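# Press the magnet-marked post's gauge pin fully in

## Task

A checking fixture has four posts, each with a spring-loaded gauge pin, and a yellow magnet sits on exactly one post. Push that post's pin fully home and keep it there for at least one second (it may spring back out afterwards). Do not disturb the other three pins, and do not shift the magnet.

## Robot and tools

Robot: two UR20-type arms, left_arm and right_arm, each ending in a Robotiq 2F-85 two-finger gripper with a wrist camera (cam_left_wrist, cam_right_wrist, both 896x504). Arm names are not image sides.

Frames. Scene frame: origin at table-top height midway between the nominal bases, +z up, +x out over the table, left_arm toward +y. Calibrated bases: left_arm at (+0.060, +0.928, 0) m, right_arm at (-0.064, -0.817, 0) m, each turned only slightly about z. Every hand position, orientation, velocity and target in results is in that arm's own base frame. Offsets you command are along the axes of that arm's current Hand target (the gripper's own axes). Gripper axes: fingers point along +z, open and close along y, and a camera block sticks out about 10 cm toward +x. end_effector_position is the point between the closed pads; closed fingertips reach about 19 mm past it, open ones about 6 mm. Printed poses can be a few centimetres off.

execute_actions(actions, cameras). actions is a list of actions. Each action is a table of up to 15 rows, one row per 1/30 s step, and the last row is held to fill 15 steps (0.5 s). Each row is one list of 18 numbers in [-1, 1], covering both arms even if only one moves: left dx, dy, dz, rx, ry, rz, left gripper position, force_limit, speed, then the same nine for the right arm. The six pose numbers are offsets from that arm's Hand target as it stood when the action began, not from the previous row. 1.0 means 0.6 m or 180 degrees, and rx, ry, rz form one rotation vector. Sending the same offset again moves the arm on by that amount again. All zeros re-commands the current Hand target. Each step the controller clips the command to within 150 mm and 16 degrees of the measured pose. Motion lags about 0.2 s. An empty list just returns the full state and images. cameras: omit or ["all"] for all, [] for none.

Gripper numbers are absolute, not offsets. position +1 is fully open (85 mm), about -0.8 is pads touching, and -1 closes until blocked. force_limit and speed run from -1 to +1; speed -1 is about 20 mm/s, 0 about 85 mm/s and +1 about 150 mm/s. Both start at +1. To leave a gripper unchanged, repeat its last three numbers, because 0 is itself a command. For pressing a pin, a closed gripper (position about -0.8 or -1) gives a compact tip.

move(target, speed, blend, stop_force, zero, blocking, cameras). This moves the grippers in straight lines. target is one 18-number row laid out as above, or a list of up to 15 such rows. Every row holds offsets from the Hand targets at the start of the move, not from the previous row. speed is in m/s, from 0.002 to 0.5 (default 0.25), and turns are capped at twice that in rad/s. blend is a corner-rounding distance in m. The whole move is capped at 10 s. stop_force (6 to 120 N, one value for both arms) ends an arm's path when the wrist sensor feels that much push against its motion; the arm then backs off slightly but keeps pressing. Don't use stop_force when leaving a contact or when the gripper turns. zero (default true) re-zeroes the sensor first. blocking=false cannot be combined with stop_force. The result adds a "move:" line giving the ending (done, off_target, moving, held, fault) and the limits that acted (paced = command clipped, held = steps withheld).

wait(seconds 0 to 10) holds the last commands, which is useful for holding the pin in for the required second. stop brakes a running move. zoom_image(camera, region [x0,y0,x1,y1], at most 504x504 px) enlarges part of the latest image, for example to find the yellow magnet. zero_wrist_force(arm) tares that arm's sensor. read_manual only returns licences. finished_scene(scene) ends the scene for good.

Results: joint positions and torques, Hand target (the last commanded pose after clipping, from which the next offsets count), end_effector_position and quaternion, Wrist force and torque along the gripper axes (push from a surface reads as force into the arm, noise about 0.28 N), and for each gripper object_status (0 moving, 1 blocked while opening, 2 blocked while closing, 3 at the requested position) and position_measured in counts (3 open, 230 pads together). The gripper often settles short of the Hand target. Send the missing distance as an offset.

Suggested order: look with both cameras, zoom to find the magnet post and its pin, bring one arm above the pin with the fingers pointing along the pin's push direction, approach slowly with stop_force, then press by the pin's travel at low speed, wait at least 1 s, and back off in the same reply.

Avoid the following. Arms are stiff. An outside force of about 150 N (±25), or joint torque at its limit (wrist joints 98.4 N m), causes a 10 s fault stop, so press slowly and only slightly past contact. Don't touch the other pins or the magnet. Don't slam, drop or knock anything off the table (that fails the task). Keep the arms apart, because the clearance check is not perfect. Don't route paths near an arm's own base. Pushing toward an unreachable pose heats motors, and 85 °C brakes the arm.

Each tool is called after "Call:" as name(argument=value, ...) on one line, values as JSON.

## Session

Call:
execute_actions(actions=[])

Scene clock: 0.00 s.
left_arm: end_effector_position=(+1.6020, +0.5513, +0.3701) position_measured=3 object_status=3 end_effector_quat_wxyz=(-0.049, +0.940, +0.190, +0.279) | right_arm: end_effector_position=(+0.4481, +0.4679, +0.3319) position_measured=3 object_status=3 end_effector_quat_wxyz=(-0.272, +0.502, +0.649, +0.503)
Joint positions: left_arm=[0.193 -0.686 0.985 -2.439 -1.472 -3.319] | right_arm=[4.007 -1.969 -2.772 1.193 2.076 2.519]
Joint velocities: within noise
Joint torques (N m): no reading
Motor temperatures (°C): left_arm=[24 35 26 39 34 34] | right_arm=[28 36 36 37 34 38]
Wrist force (N): no reading
Wrist torque (N m): no reading
Wrist force, peak (N): no reading
Hand target: left_arm +1.6020, +0.5513, +0.3701; -0.049, +0.940, +0.190, +0.279 | right_arm +0.4481, +0.4679, +0.3319; -0.272, +0.502, +0.649, +0.503
Tool commands: left_gripper/position=+1.0 left_gripper/force_limit=+1.0 left_gripper/speed=+1.0 right_gripper/position=+1.0 right_gripper/force_limit=+1.0 right_gripper/speed=+1.0
camera_calibration:
cam_left_wrist: T_world_to_cam=[[0.280293, -0.958412, -0.0536799, 0.116052], [-0.933418, -0.259082, -0.248208, 1.75325], [0.223978, 0.119677, -0.967218, 0.0591769], [0, 0, 0, 1]] pos_world=[1.59073, 0.558378, 0.498636]
cam_right_wrist: T_world_to_cam=[[0.956599, -0.136766, 0.25732, -0.433429], [0.120666, -0.61786, -0.776974, 0.502416], [0.265252, 0.774302, -0.574541, -0.162497], [0, 0, 0, 1]] pos_world=[0.397096, 0.376966, 0.408533]

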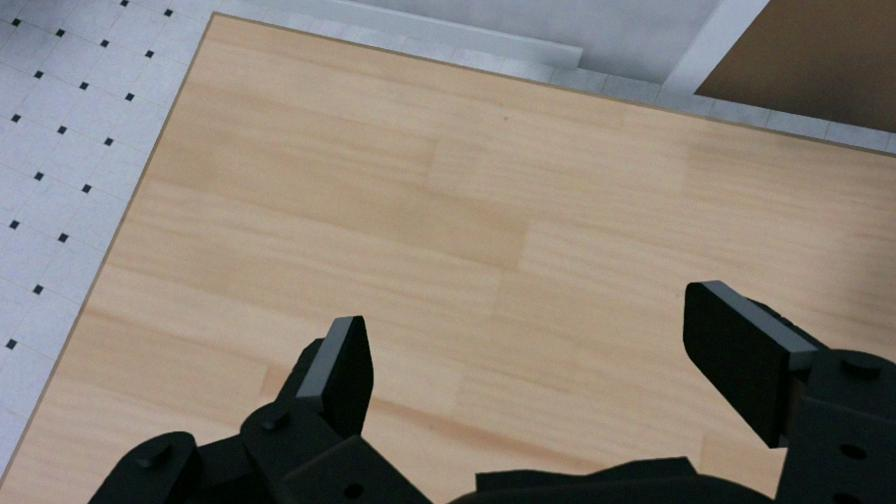

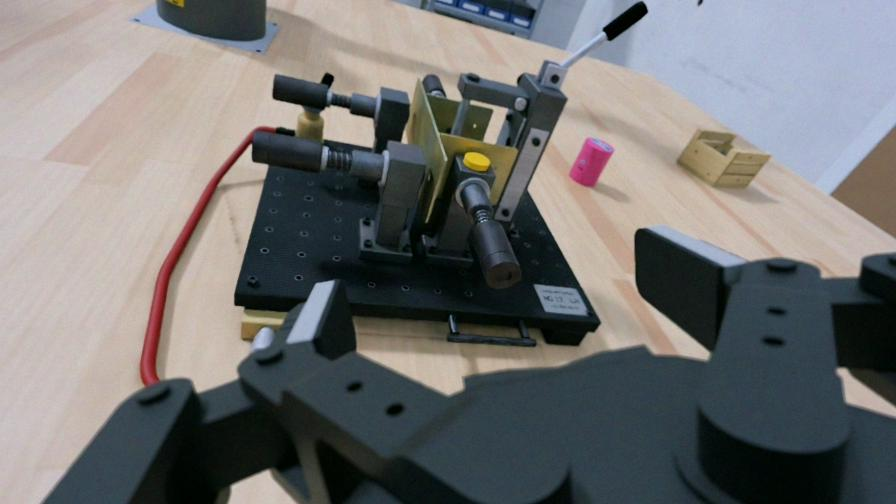

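Call:
zoom_image(camera="cam_right_wrist", region=[230, 60, 630, 360])

Scaled by 1.260 from the camera's 896x504 image, which has a finer 1280x720 frame.

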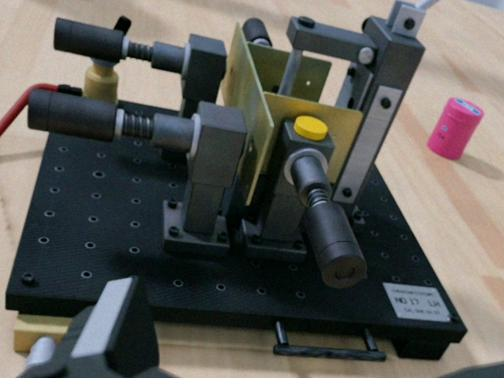

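Call:
move(target=[0,0,0,0,0,0,1,1,1,-0.284,0.078,0.21,0.027,0.121,0.122,-0.85,-0.5,0], cameras=["cam_right_wrist"])

Call:
zoom_image(camera="cam_right_wrist", region=[250, 0, 750, 400])

Scene clock: 2.63 s.
left_arm: end_effector_position=(+1.6020, +0.5513, +0.3701) position_measured=3 object_status=3 end_effector_quat_wxyz=(-0.049, +0.940, +0.190, +0.279) | right_arm: end_effector_position=(+0.5053, +0.4903, +0.2491) position_measured=232 object_status=3 end_effector_quat_wxyz=(-0.380, +0.508, +0.588, +0.502)
Joint positions: left_arm=[0.193 -0.686 0.985 -2.439 -1.472 -3.319] | right_arm=[3.869 -2.3 -2.62 1.491 2.329 2.73]
Joint torques (N m): left_arm=[1.58 -270.37 -103.99 -10.97 2.06 -0.03] | right_arm=[25.61 159.87 -26.62 -0.21 -1.16 -6.27]
Wrist force (N): left_arm=[0.2 -0.3 -0.2] | right_arm=[-0.5 0.0 -0.6]
Wrist torque (N m): left_arm=[-0.06 -0.03 0.00] | right_arm=[-0.22 0.22 -0.30]
Wrist force, peak (N): left_arm=[0.4 -0.4 -0.3] | right_arm=[-15.1 6.3 6.6]
Hand target: left_arm +1.6020, +0.5513, +0.3701; -0.049, +0.940, +0.190, +0.279 | right_arm +0.5053, +0.4903, +0.2491; -0.380, +0.508, +0.588, +0.502 (not the last commanded pose)
Off the commanded pose: left_arm 0.000 m, 0 deg | right_arm 0.114 m, 17 deg.
move: held (right_arm; a check stopped the path); limits=held
pose unreachable (right arm): on one or more control steps of this call, first in action 0 (counted from 0), this arm could not follow its commanded pose, so it was not sent that pose on those steps. It may still have moved: this result reports where it is.
cause: moving toward the commanded pose would bring two parts of the arm too close to each other (its gripper and another part of the arm, with joints 4 (wrist 1) to 6 (wrist 3) between them).
camera_calibration:
cam_right_wrist: T_world_to_cam=[[0.990577, -0.12352, 0.0591674, -0.438075], [-0.00692866, -0.476649, -0.879067, 0.465686], [0.136784, 0.870373, -0.473013, -0.250057], [0, 0, 0, 1]]
Images, in order: cam_right_wrist.

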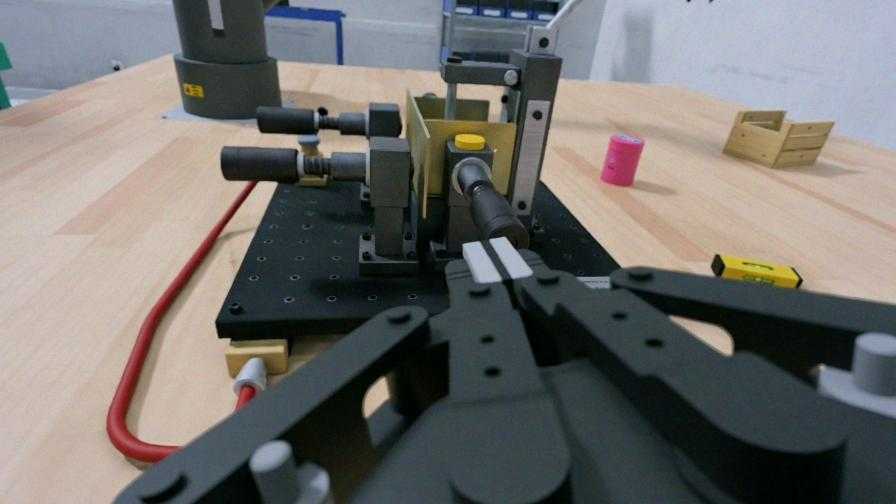

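Scaled by 1.008 from the camera's 896x504 image, which has a finer 1280x720 frame.

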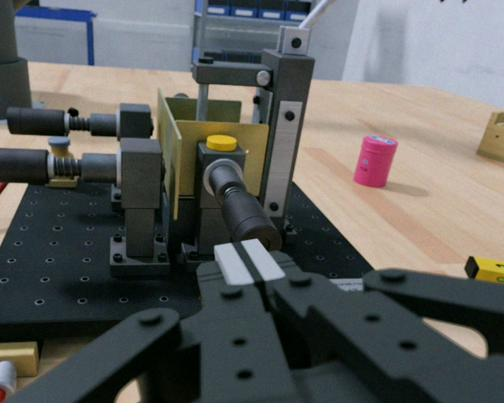

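Call:
move(target=[0,0,0,0,0,0,1,1,1,-0.1275,0.0647,0.2395,0.027,-0.070,0.060,-0.85,-0.5,0], cameras=["cam_right_wrist"], stop_force=20)

Call:
zoom_image(camera="cam_right_wrist", region=[320, 50, 620, 290])

Scene clock: 5.77 s.
left_arm: end_effector_position=(+1.6020, +0.5513, +0.3701) position_measured=3 object_status=3 end_effector_quat_wxyz=(-0.049, +0.940, +0.190, +0.279) | right_arm: end_effector_position=(+0.5673, +0.6134, +0.1542) position_measured=232 object_status=3 end_effector_quat_wxyz=(-0.380, +0.596, +0.596, +0.380)
Joint positions: left_arm=[0.193 -0.686 0.985 -2.439 -1.472 -3.319] | right_arm=[3.956 -2.281 -2.479 1.049 2.242 2.762]
Joint torques (N m): left_arm=[-0.52 -278.14 -109.09 -10.77 2.44 0.95] | right_arm=[20.56 164.13 17.33 3.85 -1.87 -6.76]
Wrist force (N): left_arm=[0.1 0.2 -0.2] | right_arm=[-0.4 0.6 -0.1]
Wrist torque (N m): left_arm=[0.03 -0.01 -0.01] | right_arm=[0.05 0.23 -0.28]
Wrist force, peak (N): left_arm=[0.5 -0.2 -0.2] | right_arm=[0.1 -0.7 -3.4]
Hand target: left_arm +1.6020, +0.5513, +0.3701; -0.049, +0.940, +0.190, +0.279 | right_arm +0.5673, +0.6134, +0.1541; -0.380, +0.596, +0.596, +0.380
Off the commanded pose: left_arm 0.000 m, 0 deg | right_arm 0.000 m, 0 deg.
move: done
camera_calibration:
cam_right_wrist: T_world_to_cam=[[0.984103, -0.132772, -0.117954, -0.441994], [-0.176443, -0.655261, -0.734507, 0.624762], [0.0202315, 0.743643, -0.668271, -0.236614], [0, 0, 0, 1]]
Images, in order: cam_right_wrist.

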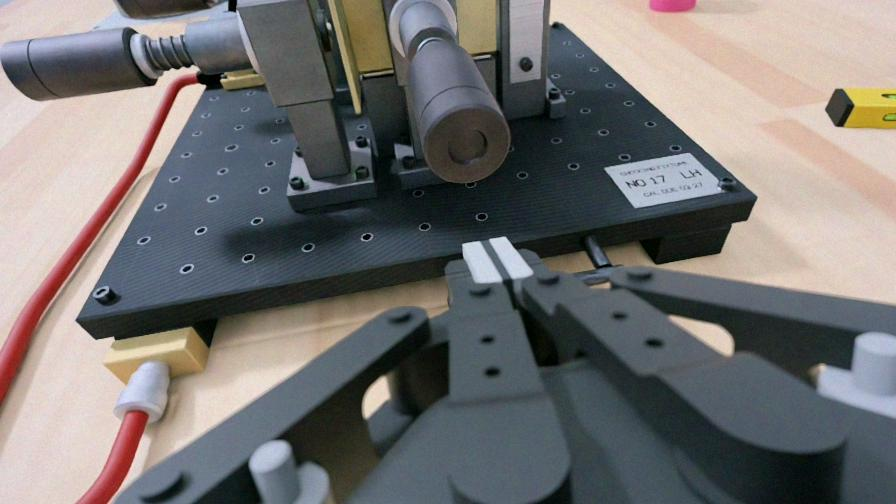

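Scaled by 1.680 from the camera's 896x504 image, which has a finer 1280x720 frame.

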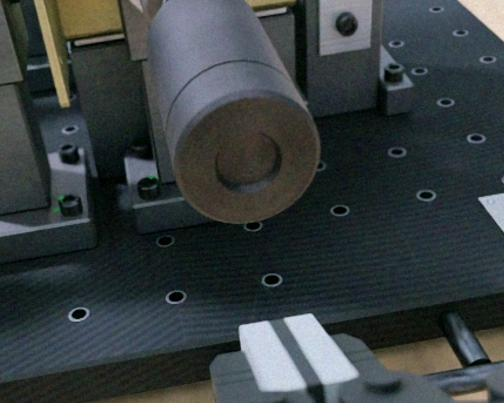

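Call:
move(target=[0,0,0,0,0,0,1,1,1,0.0338,0.003,0.0725,0,0,0,-0.85,-0.5,0], cameras=[], stop_force=20, speed=0.15)

Call:
move(target=[0,0,0,0,0,0,1,1,1,0.0423,-0.003,0.0906,0,0,0,-0.85,-0.5,0], cameras=["cam_right_wrist"], stop_force=50, speed=0.015)

Scene clock: 7.97 s.
Wrist force, peak (N): left_arm=[0.1 0.5 -0.3] | right_arm=[-2.6 -2.2 -7.6]
Off the commanded pose: left_arm 0.000 m, 0 deg | right_arm 0.000 m, 0 deg.
move: done

Scene clock: 10.40 s.
left_arm: end_effector_position=(+1.6020, +0.5513, +0.3701) position_measured=3 object_status=3 end_effector_quat_wxyz=(-0.049, +0.940, +0.190, +0.279) | right_arm: end_effector_position=(+0.5685, +0.6810, +0.1542) position_measured=232 object_status=3 end_effector_quat_wxyz=(-0.380, +0.596, +0.596, +0.380)
Joint positions: left_arm=[0.193 -0.686 0.985 -2.439 -1.472 -3.319] | right_arm=[4.025 -2.284 -2.422 1.022 2.184 2.808]
Joint torques (N m): left_arm=[5.13 -283.21 -112.78 -11.19 3.22 1.91] | right_arm=[25.26 138.61 35.02 9.71 9.21 -6.79]
Wrist force (N): left_arm=[0.1 0.1 -0.1] | right_arm=[-17.6 3.1 -69.1]
Wrist torque (N m): left_arm=[0.01 -0.01 0.00] | right_arm=[0.01 0.47 -0.23]
Wrist force, peak (N): left_arm=[0.5 -0.2 -0.3] | right_arm=[-34.6 1.7 -131.1]
Hand target: left_arm +1.6020, +0.5513, +0.3701; -0.049, +0.940, +0.190, +0.279 | right_arm +0.5685, +0.6810, +0.1542; -0.380, +0.596, +0.596, +0.380 (not the last commanded pose)
Off the commanded pose: left_arm 0.000 m, 0 deg | right_arm 0.040 m, 0 deg.
move: contact (right_arm)
camera_calibration:
cam_right_wrist: T_world_to_cam=[[0.984102, -0.132771, -0.117962, -0.434187], [-0.176449, -0.655274, -0.734495, 0.6693], [0.020222, 0.743632, -0.668283, -0.286868], [0, 0, 0, 1]]
Images, in order: cam_right_wrist.

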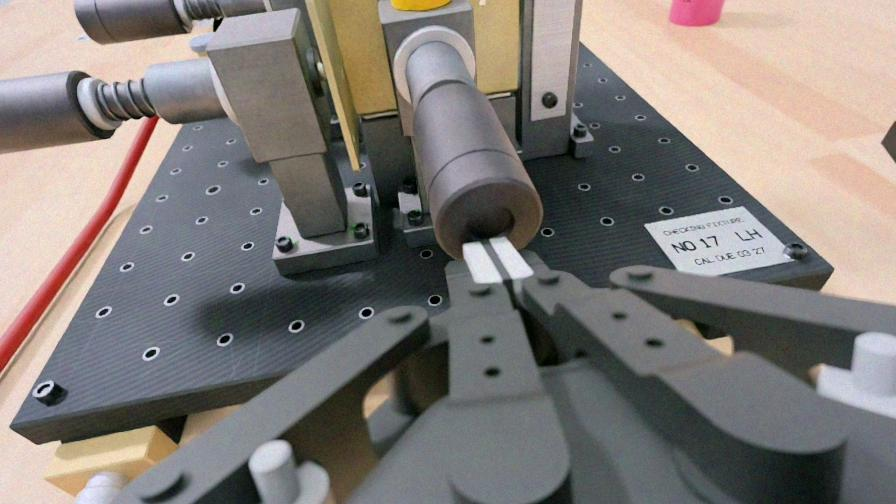

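Call:
zoom_image(camera="cam_right_wrist", region=[360, 0, 580, 260])

Scaled by 1.938 from the camera's 896x504 image, which has a finer 1280x720 frame.

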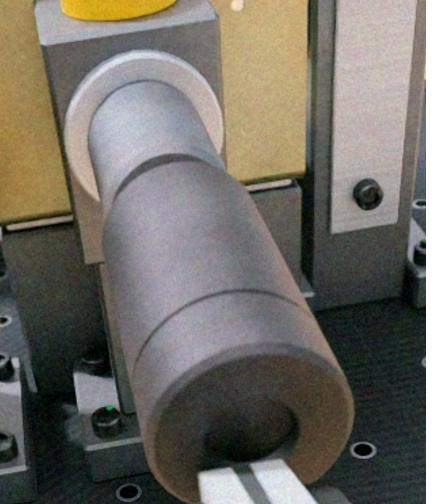

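Call:
wait(seconds=1, cameras=[])

Call:
move(target=[0,0,0,0,0,0,1,1,1,-0.042,0,-0.09,0,0,0,-0.85,-0.5,0], cameras=["cam_right_wrist"], speed=0.06)

Scene clock: 11.73 s.
Wrist force, peak (N): left_arm=[0.2 -0.5 -0.2] | right_arm=[-17.2 3.6 -69.3]
Tool commands: left_gripper/position=+1.0 left_gripper/force_limit=+1.0 left_gripper/speed=+1.0 right_gripper/position=-0.85 right_gripper/force_limit=-0.5 right_gripper/speed=+0.0
Off the commanded pose: left_arm 0.000 m, 0 deg | right_arm 0.040 m, 0 deg.
wait: 1.00 s; at rest from the start

Scene clock: 13.10 s.
left_arm: end_effector_position=(+1.6020, +0.5513, +0.3701) position_measured=3 object_status=3 end_effector_quat_wxyz=(-0.049, +0.940, +0.190, +0.279) | right_arm: end_effector_position=(+0.5685, +0.6216, +0.1541) position_measured=232 object_status=3 end_effector_quat_wxyz=(-0.380, +0.596, +0.596, +0.380)
Joint positions: left_arm=[0.193 -0.686 0.985 -2.439 -1.472 -3.319] | right_arm=[3.964 -2.281 -2.471 1.044 2.236 2.767]
Joint torques (N m): left_arm=[2.73 -281.92 -115.77 -11.02 4.34 2.46] | right_arm=[-19.46 172.69 -12.26 15.09 6.71 -7.61]
Wrist force (N): left_arm=[-0.2 -0.3 -0.2] | right_arm=[0.5 0.7 0.3]
Wrist torque (N m): left_arm=[-0.06 0.03 -0.01] | right_arm=[0.06 0.06 -0.29]
Wrist force, peak (N): left_arm=[-0.1 -0.5 0.0] | right_arm=[-16.4 3.6 -65.0]
Hand target: left_arm +1.6020, +0.5513, +0.3701; -0.049, +0.940, +0.190, +0.279 | right_arm +0.5685, +0.6214, +0.1541; -0.380, +0.596, +0.596, +0.380
Off the commanded pose: left_arm 0.000 m, 0 deg | right_arm 0.000 m, 0 deg.
move: done
camera_calibration:
cam_right_wrist: T_world_to_cam=[[0.984099, -0.1328, -0.117955, -0.442074], [-0.176463, -0.655261, -0.734503, 0.630337], [0.0202514, 0.743638, -0.668276, -0.242742], [0, 0, 0, 1]]
Images, in order: cam_right_wrist.

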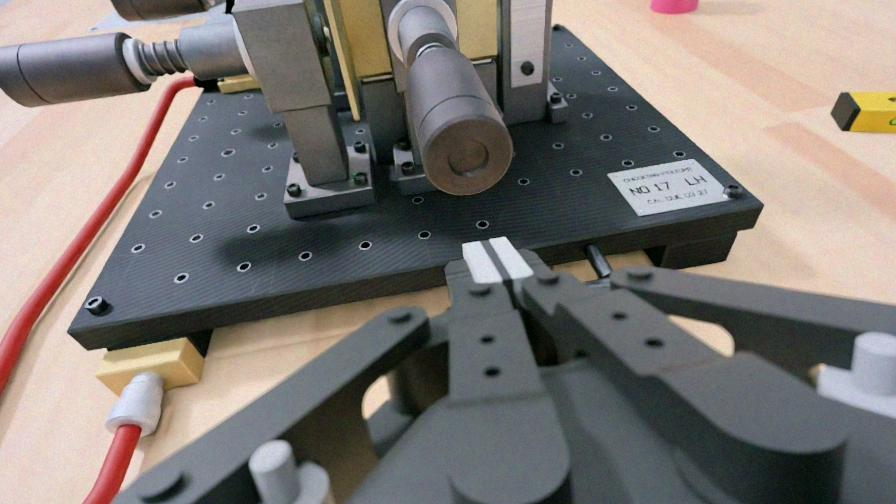

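Sprung back; it was fully seated.

Call:
finished_scene(scene=2)

The scene is finished: the task was done.


## Next scene

The same job, from a new start.

Call:
execute_actions(actions=[])

Scene clock: 0.00 s.
left_arm: end_effector_position=(+0.3071, -0.4220, +0.1602) position_measured=3 object_status=3 end_effector_quat_wxyz=(+0.066, +0.956, -0.074, +0.275) | right_arm: end_effector_position=(+0.4900, -0.3027, +0.2369) position_measured=3 object_status=3 end_effector_quat_wxyz=(+0.548, -0.467, -0.511, -0.471)
Joint positions: left_arm=[-1.763 -1.739 2.857 -2.766 -1.003 1.555] | right_arm=[2.511 -2.074 -2.06 -2.212 2.389 -0.015]
Joint velocities: within noise
Joint torques (N m): no reading
Motor temperatures (°C): left_arm=[24 35 26 38 34 33] | right_arm=[28 35 35 36 33 38]
Wrist force (N): no reading
Wrist torque (N m): no reading
Wrist force, peak (N): no reading
Hand target: left_arm +0.3071, -0.4220, +0.1602; +0.066, +0.956, -0.074, +0.275 | right_arm +0.4900, -0.3027, +0.2369; +0.548, -0.467, -0.511, -0.471
Tool commands: left_gripper/position=+1.0 left_gripper/force_limit=+1.0 left_gripper/speed=+1.0 right_gripper/position=+1.0 right_gripper/force_limit=+1.0 right_gripper/speed=+1.0
camera_calibration:
cam_left_wrist: T_world_to_cam=[[-0.28582, -0.958098, 0.0188461, -0.302738], [-0.929608, 0.272438, -0.248207, 0.463446], [0.232673, -0.088462, -0.968524, 0.172418], [0, 0, 0, 1]] pos_world=[0.304177, -0.40106, 0.287727]
cam_right_wrist: T_world_to_cam=[[0.978975, 0.0561564, -0.196097, -0.399582], [-0.174547, -0.266833, -0.947805, 0.238781], [-0.10555, 0.962105, -0.251421, 0.530503], [0, 0, 0, 1]] pos_world=[0.488854, -0.424245, 0.281341]

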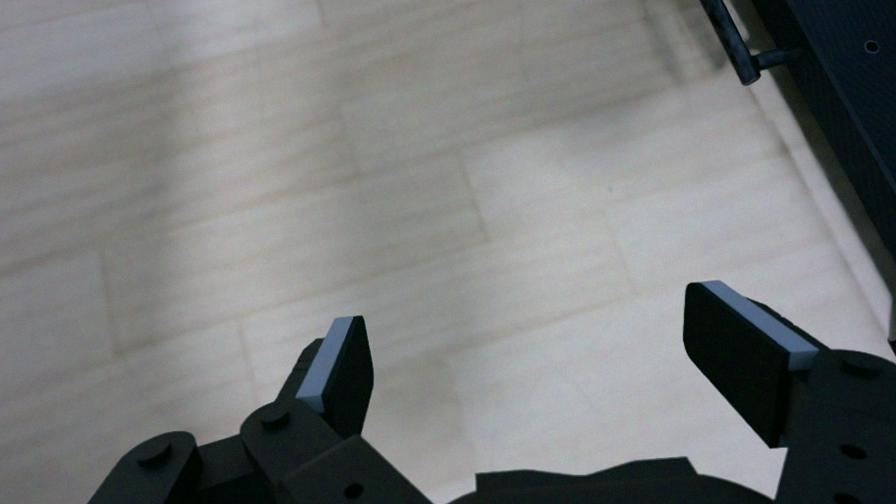

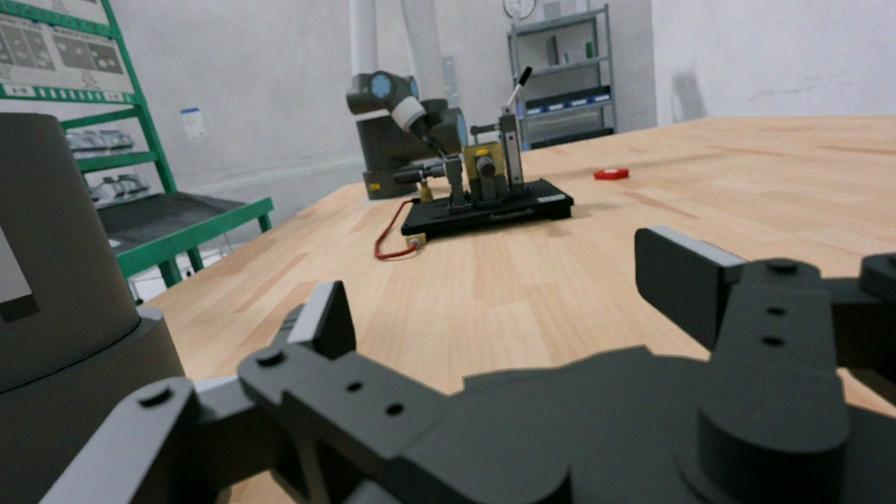

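Call:
zoom_image(camera="cam_right_wrist", region=[360, 50, 600, 270])

Scaled by 2.100 from the camera's 896x504 image, which has a finer 1280x720 frame.

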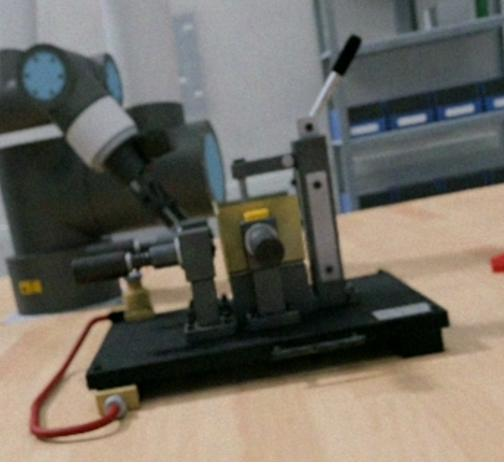

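Call:
move(target=[[0,0,0,0,0,0,1,1,1,0.201,0.299,0.313,-0.041,-0.263,0.005,-0.85,-0.5,0],[0,0,0,0,0,0,1,1,1,0.211,0.352,0.895,-0.041,-0.263,0.005,-0.85,-0.5,0]], blend=0.08, speed=0.3, cameras=["cam_right_wrist"])

Scene clock: 5.03 s.
left_arm: end_effector_position=(+0.3071, -0.4220, +0.1602) position_measured=3 object_status=3 end_effector_quat_wxyz=(+0.066, +0.956, -0.074, +0.275) | right_arm: end_effector_position=(+0.6394, +0.2506, +0.3799) position_measured=232 object_status=3 end_effector_quat_wxyz=(-0.270, +0.653, +0.654, +0.271)
Joint positions: left_arm=[-1.763 -1.739 2.857 -2.766 -1.003 1.555] | right_arm=[3.481 -1.518 -2.436 -0.435 2.299 2.034]
Joint torques (N m): left_arm=[4.37 -11.39 -56.03 -8.73 4.44 -0.93] | right_arm=[24.47 29.92 64.38 15.18 0.93 6.93]
Wrist force (N): left_arm=[-0.1 0.4 0.2] | right_arm=[-0.5 1.0 1.8]
Wrist torque (N m): left_arm=[0.06 0.02 0.00] | right_arm=[0.66 0.28 -0.16]
Wrist force, peak (N): left_arm=[0.0 0.6 0.4] | right_arm=[2.8 0.6 3.8]
Hand target: left_arm +0.3071, -0.4220, +0.1602; +0.066, +0.956, -0.074, +0.275 | right_arm +0.6394, +0.2507, +0.3799; -0.270, +0.653, +0.654, +0.271
Off the commanded pose: left_arm 0.000 m, 0 deg | right_arm 0.000 m, 0 deg.
move: done
camera_calibration:
cam_right_wrist: T_world_to_cam=[[0.98406, -0.165676, -0.0646277, -0.54644], [-0.176601, -0.867662, -0.46473, 0.516409], [0.0209198, 0.468736, -0.883091, 0.332607], [0, 0, 0, 1]]
Images, in order: cam_right_wrist.

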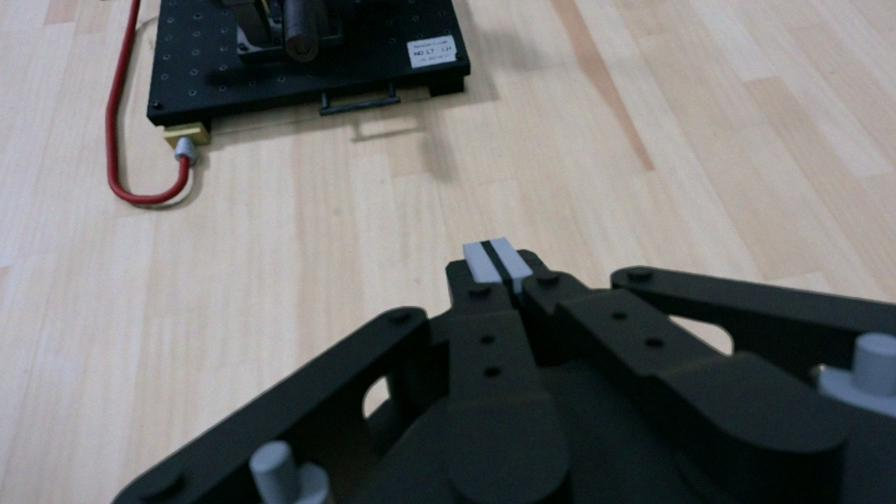

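Call:
move(target=[0,0,0,0,0,0,1,1,1,0.1414,-0.2117,0.6765,0,0.111,0,-0.85,-0.5,0], cameras=["cam_right_wrist"])

Call:
zoom_image(camera="cam_right_wrist", region=[320, 0, 620, 290])

Scene clock: 7.93 s.
left_arm: end_effector_position=(+0.3071, -0.4220, +0.1602) position_measured=3 object_status=3 end_effector_quat_wxyz=(+0.066, +0.956, -0.074, +0.275) | right_arm: end_effector_position=(+0.5127, +0.5974, +0.1524) position_measured=232 object_status=3 end_effector_quat_wxyz=(-0.379, +0.596, +0.597, +0.380)
Joint positions: left_arm=[-1.763 -1.739 2.857 -2.766 -1.003 1.555] | right_arm=[4.008 -2.297 -2.554 1.159 2.197 2.795]
Joint torques (N m): left_arm=[10.74 -4.67 -58.75 -7.97 3.36 -0.42] | right_arm=[18.36 111.89 13.4 13.68 -1.99 6.69]
Wrist force (N): left_arm=[0.0 0.0 0.1] | right_arm=[-0.3 -0.1 1.4]
Wrist torque (N m): left_arm=[-0.02 0.00 0.00] | right_arm=[0.23 0.00 -0.02]
Wrist force, peak (N): left_arm=[-0.2 0.4 0.7] | right_arm=[-0.9 -0.5 3.9]
Hand target: left_arm +0.3071, -0.4220, +0.1602; +0.066, +0.956, -0.074, +0.275 | right_arm +0.5126, +0.5975, +0.1524; -0.379, +0.596, +0.597, +0.380
Off the commanded pose: left_arm 0.000 m, 0 deg | right_arm 0.000 m, 0 deg.
move: done
camera_calibration:
cam_right_wrist: T_world_to_cam=[[0.98412, -0.133294, -0.117217, -0.390362], [-0.176285, -0.65674, -0.733223, 0.603999], [0.0207534, 0.742244, -0.669809, -0.224008], [0, 0, 0, 1]]
Images, in order: cam_right_wrist.

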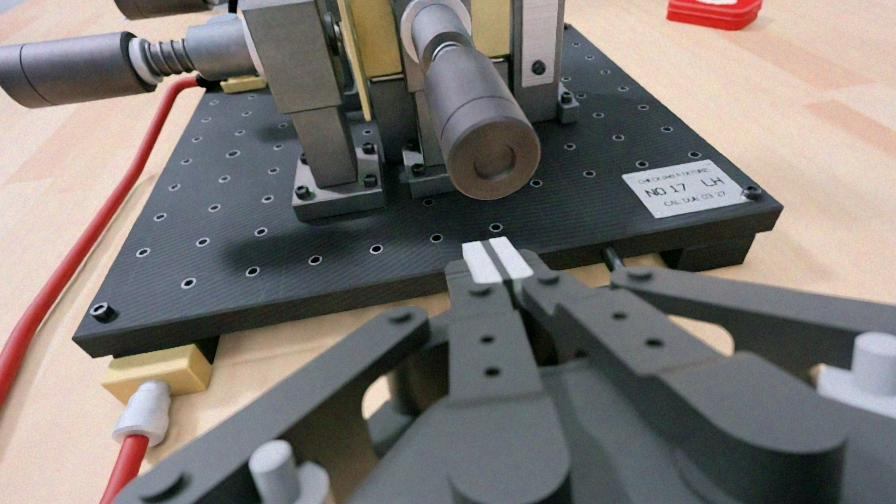

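Scaled by 1.680 from the camera's 896x504 image, which has a finer 1280x720 frame.

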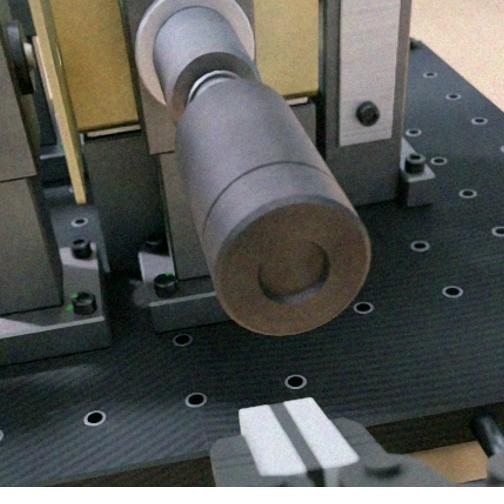

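Call:
move(target=[0,0,0,0,0,0,1,1,1,0.0233,0.0175,0.0498,0,0,0,-0.85,-0.5,0], cameras=[], stop_force=20, speed=0.1)

Call:
move(target=[0,0,0,0,0,0,1,1,1,0.0423,-0.002,0.0906,0,0,0,-0.85,-0.5,0], cameras=["cam_right_wrist"], stop_force=50, speed=0.01)

Call:
zoom_image(camera="cam_right_wrist", region=[360, 0, 620, 280])

Call:
wait(seconds=1.2, cameras=[])

Scene clock: 10.03 s.
Wrist force, peak (N): left_arm=[-0.1 0.1 0.8] | right_arm=[-3.7 -2.5 -5.2]
Off the commanded pose: left_arm 0.000 m, 0 deg | right_arm 0.000 m, 0 deg.
move: done

Scene clock: 12.90 s.
Wrist force, peak (N): left_arm=[0.0 0.7 0.3] | right_arm=[-27.6 -3.6 -98.0]
Off the commanded pose: left_arm 0.000 m, 0 deg | right_arm 0.041 m, 0 deg.
move: contact (right_arm)
camera_calibration:
cam_right_wrist: T_world_to_cam=[[0.984114, -0.133325, -0.117236, -0.393411], [-0.176319, -0.656712, -0.73324, 0.639631], [0.020769, 0.742263, -0.669787, -0.262567], [0, 0, 0, 1]]
Images, in order: cam_right_wrist.

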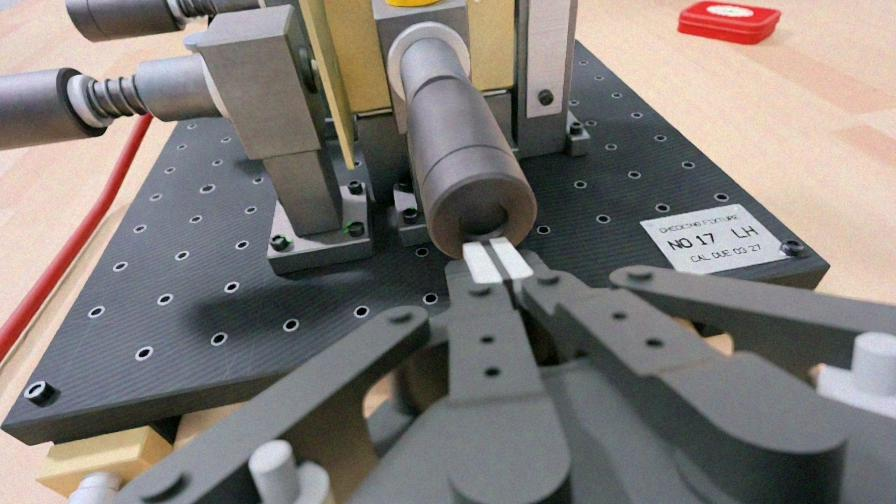

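Scaled by 1.800 from the camera's 896x504 image, which has a finer 1280x720 frame.

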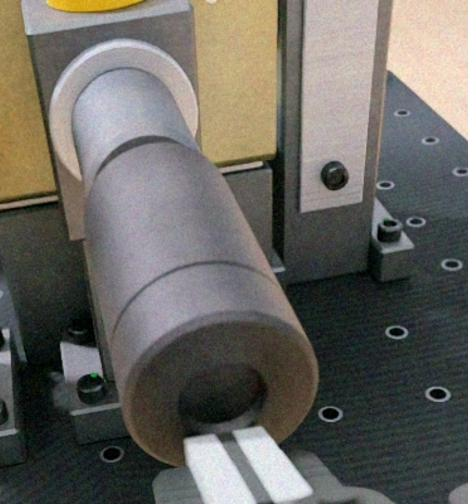

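Scene clock: 14.10 s.
left_arm: end_effector_position=(+0.3071, -0.4220, +0.1602) position_measured=3 object_status=3 end_effector_quat_wxyz=(+0.066, +0.956, -0.074, +0.275) | right_arm: end_effector_position=(+0.5228, +0.6490, +0.1524) position_measured=232 object_status=3 end_effector_quat_wxyz=(-0.379, +0.596, +0.597, +0.380)
Joint positions: left_arm=[-1.763 -1.739 2.857 -2.766 -1.003 1.555] | right_arm=[4.051 -2.291 -2.5 1.114 2.16 2.822]
Joint torques (N m): left_arm=[8.23 -7.59 -67.62 -7.29 4.23 -0.69] | right_arm=[13.18 130.63 26.86 9.43 6.04 -7.64]
Wrist force (N): left_arm=[-0.2 0.2 0.3] | right_arm=[-16.1 -4.3 -56.2]
Wrist torque (N m): left_arm=[0.03 0.02 0.00] | right_arm=[0.57 0.04 -0.11]
Wrist force, peak (N): left_arm=[0.1 0.2 0.6] | right_arm=[-16.8 -4.3 -59.1]
Hand target: left_arm +0.3071, -0.4220, +0.1602; +0.066, +0.956, -0.074, +0.275 | right_arm +0.5228, +0.6490, +0.1523; -0.379, +0.596, +0.597, +0.380 (not the last commanded pose)
Tool commands: left_gripper/position=+1.0 left_gripper/force_limit=+1.0 left_gripper/speed=+1.0 right_gripper/position=-0.85 right_gripper/force_limit=-0.5 right_gripper/speed=+0.0
Off the commanded pose: left_arm 0.000 m, 0 deg | right_arm 0.041 m, 0 deg.
wait: 1.20 s; at rest by 0.17 s

Seated, magnet confirmed. Retreat.

Call:
move(target=[0,0,0,0,0,0,1,1,1,-0.0282,0,-0.06,0,0,0,-0.85,-0.5,0], cameras=[], speed=0.06)

Call:
finished_scene(scene=3)

Scene clock: 15.30 s.
left_arm: end_effector_position=(+0.3071, -0.4220, +0.1602) position_measured=3 object_status=3 end_effector_quat_wxyz=(+0.066, +0.956, -0.074, +0.275) | right_arm: end_effector_position=(+0.5228, +0.6094, +0.1523) position_measured=232 object_status=3 end_effector_quat_wxyz=(-0.379, +0.596, +0.597, +0.380)
Joint positions: left_arm=[-1.763 -1.739 2.857 -2.766 -1.003 1.555] | right_arm=[4.008 -2.293 -2.533 1.134 2.197 2.795]
Joint torques (N m): left_arm=[12.74 -6.96 -65.26 -8.08 3.71 -0.75] | right_arm=[-24.7 119.31 -7.2 14.2 6.67 -7.43]
Wrist force (N): left_arm=[0.0 0.1 0.4] | right_arm=[-0.4 -0.6 1.7]
Wrist torque (N m): left_arm=[0.01 0.00 0.00] | right_arm=[0.16 0.01 -0.02]
Wrist force, peak (N): left_arm=[0.3 0.6 0.4] | right_arm=[-15.5 -4.3 -56.7]
Hand target: left_arm +0.3071, -0.4220, +0.1602; +0.066, +0.956, -0.074, +0.275 | right_arm +0.5228, +0.6092, +0.1523; -0.379, +0.596, +0.597, +0.380
Off the commanded pose: left_arm 0.000 m, 0 deg | right_arm 0.000 m, 0 deg.
move: done

The scene is finished: the task was done.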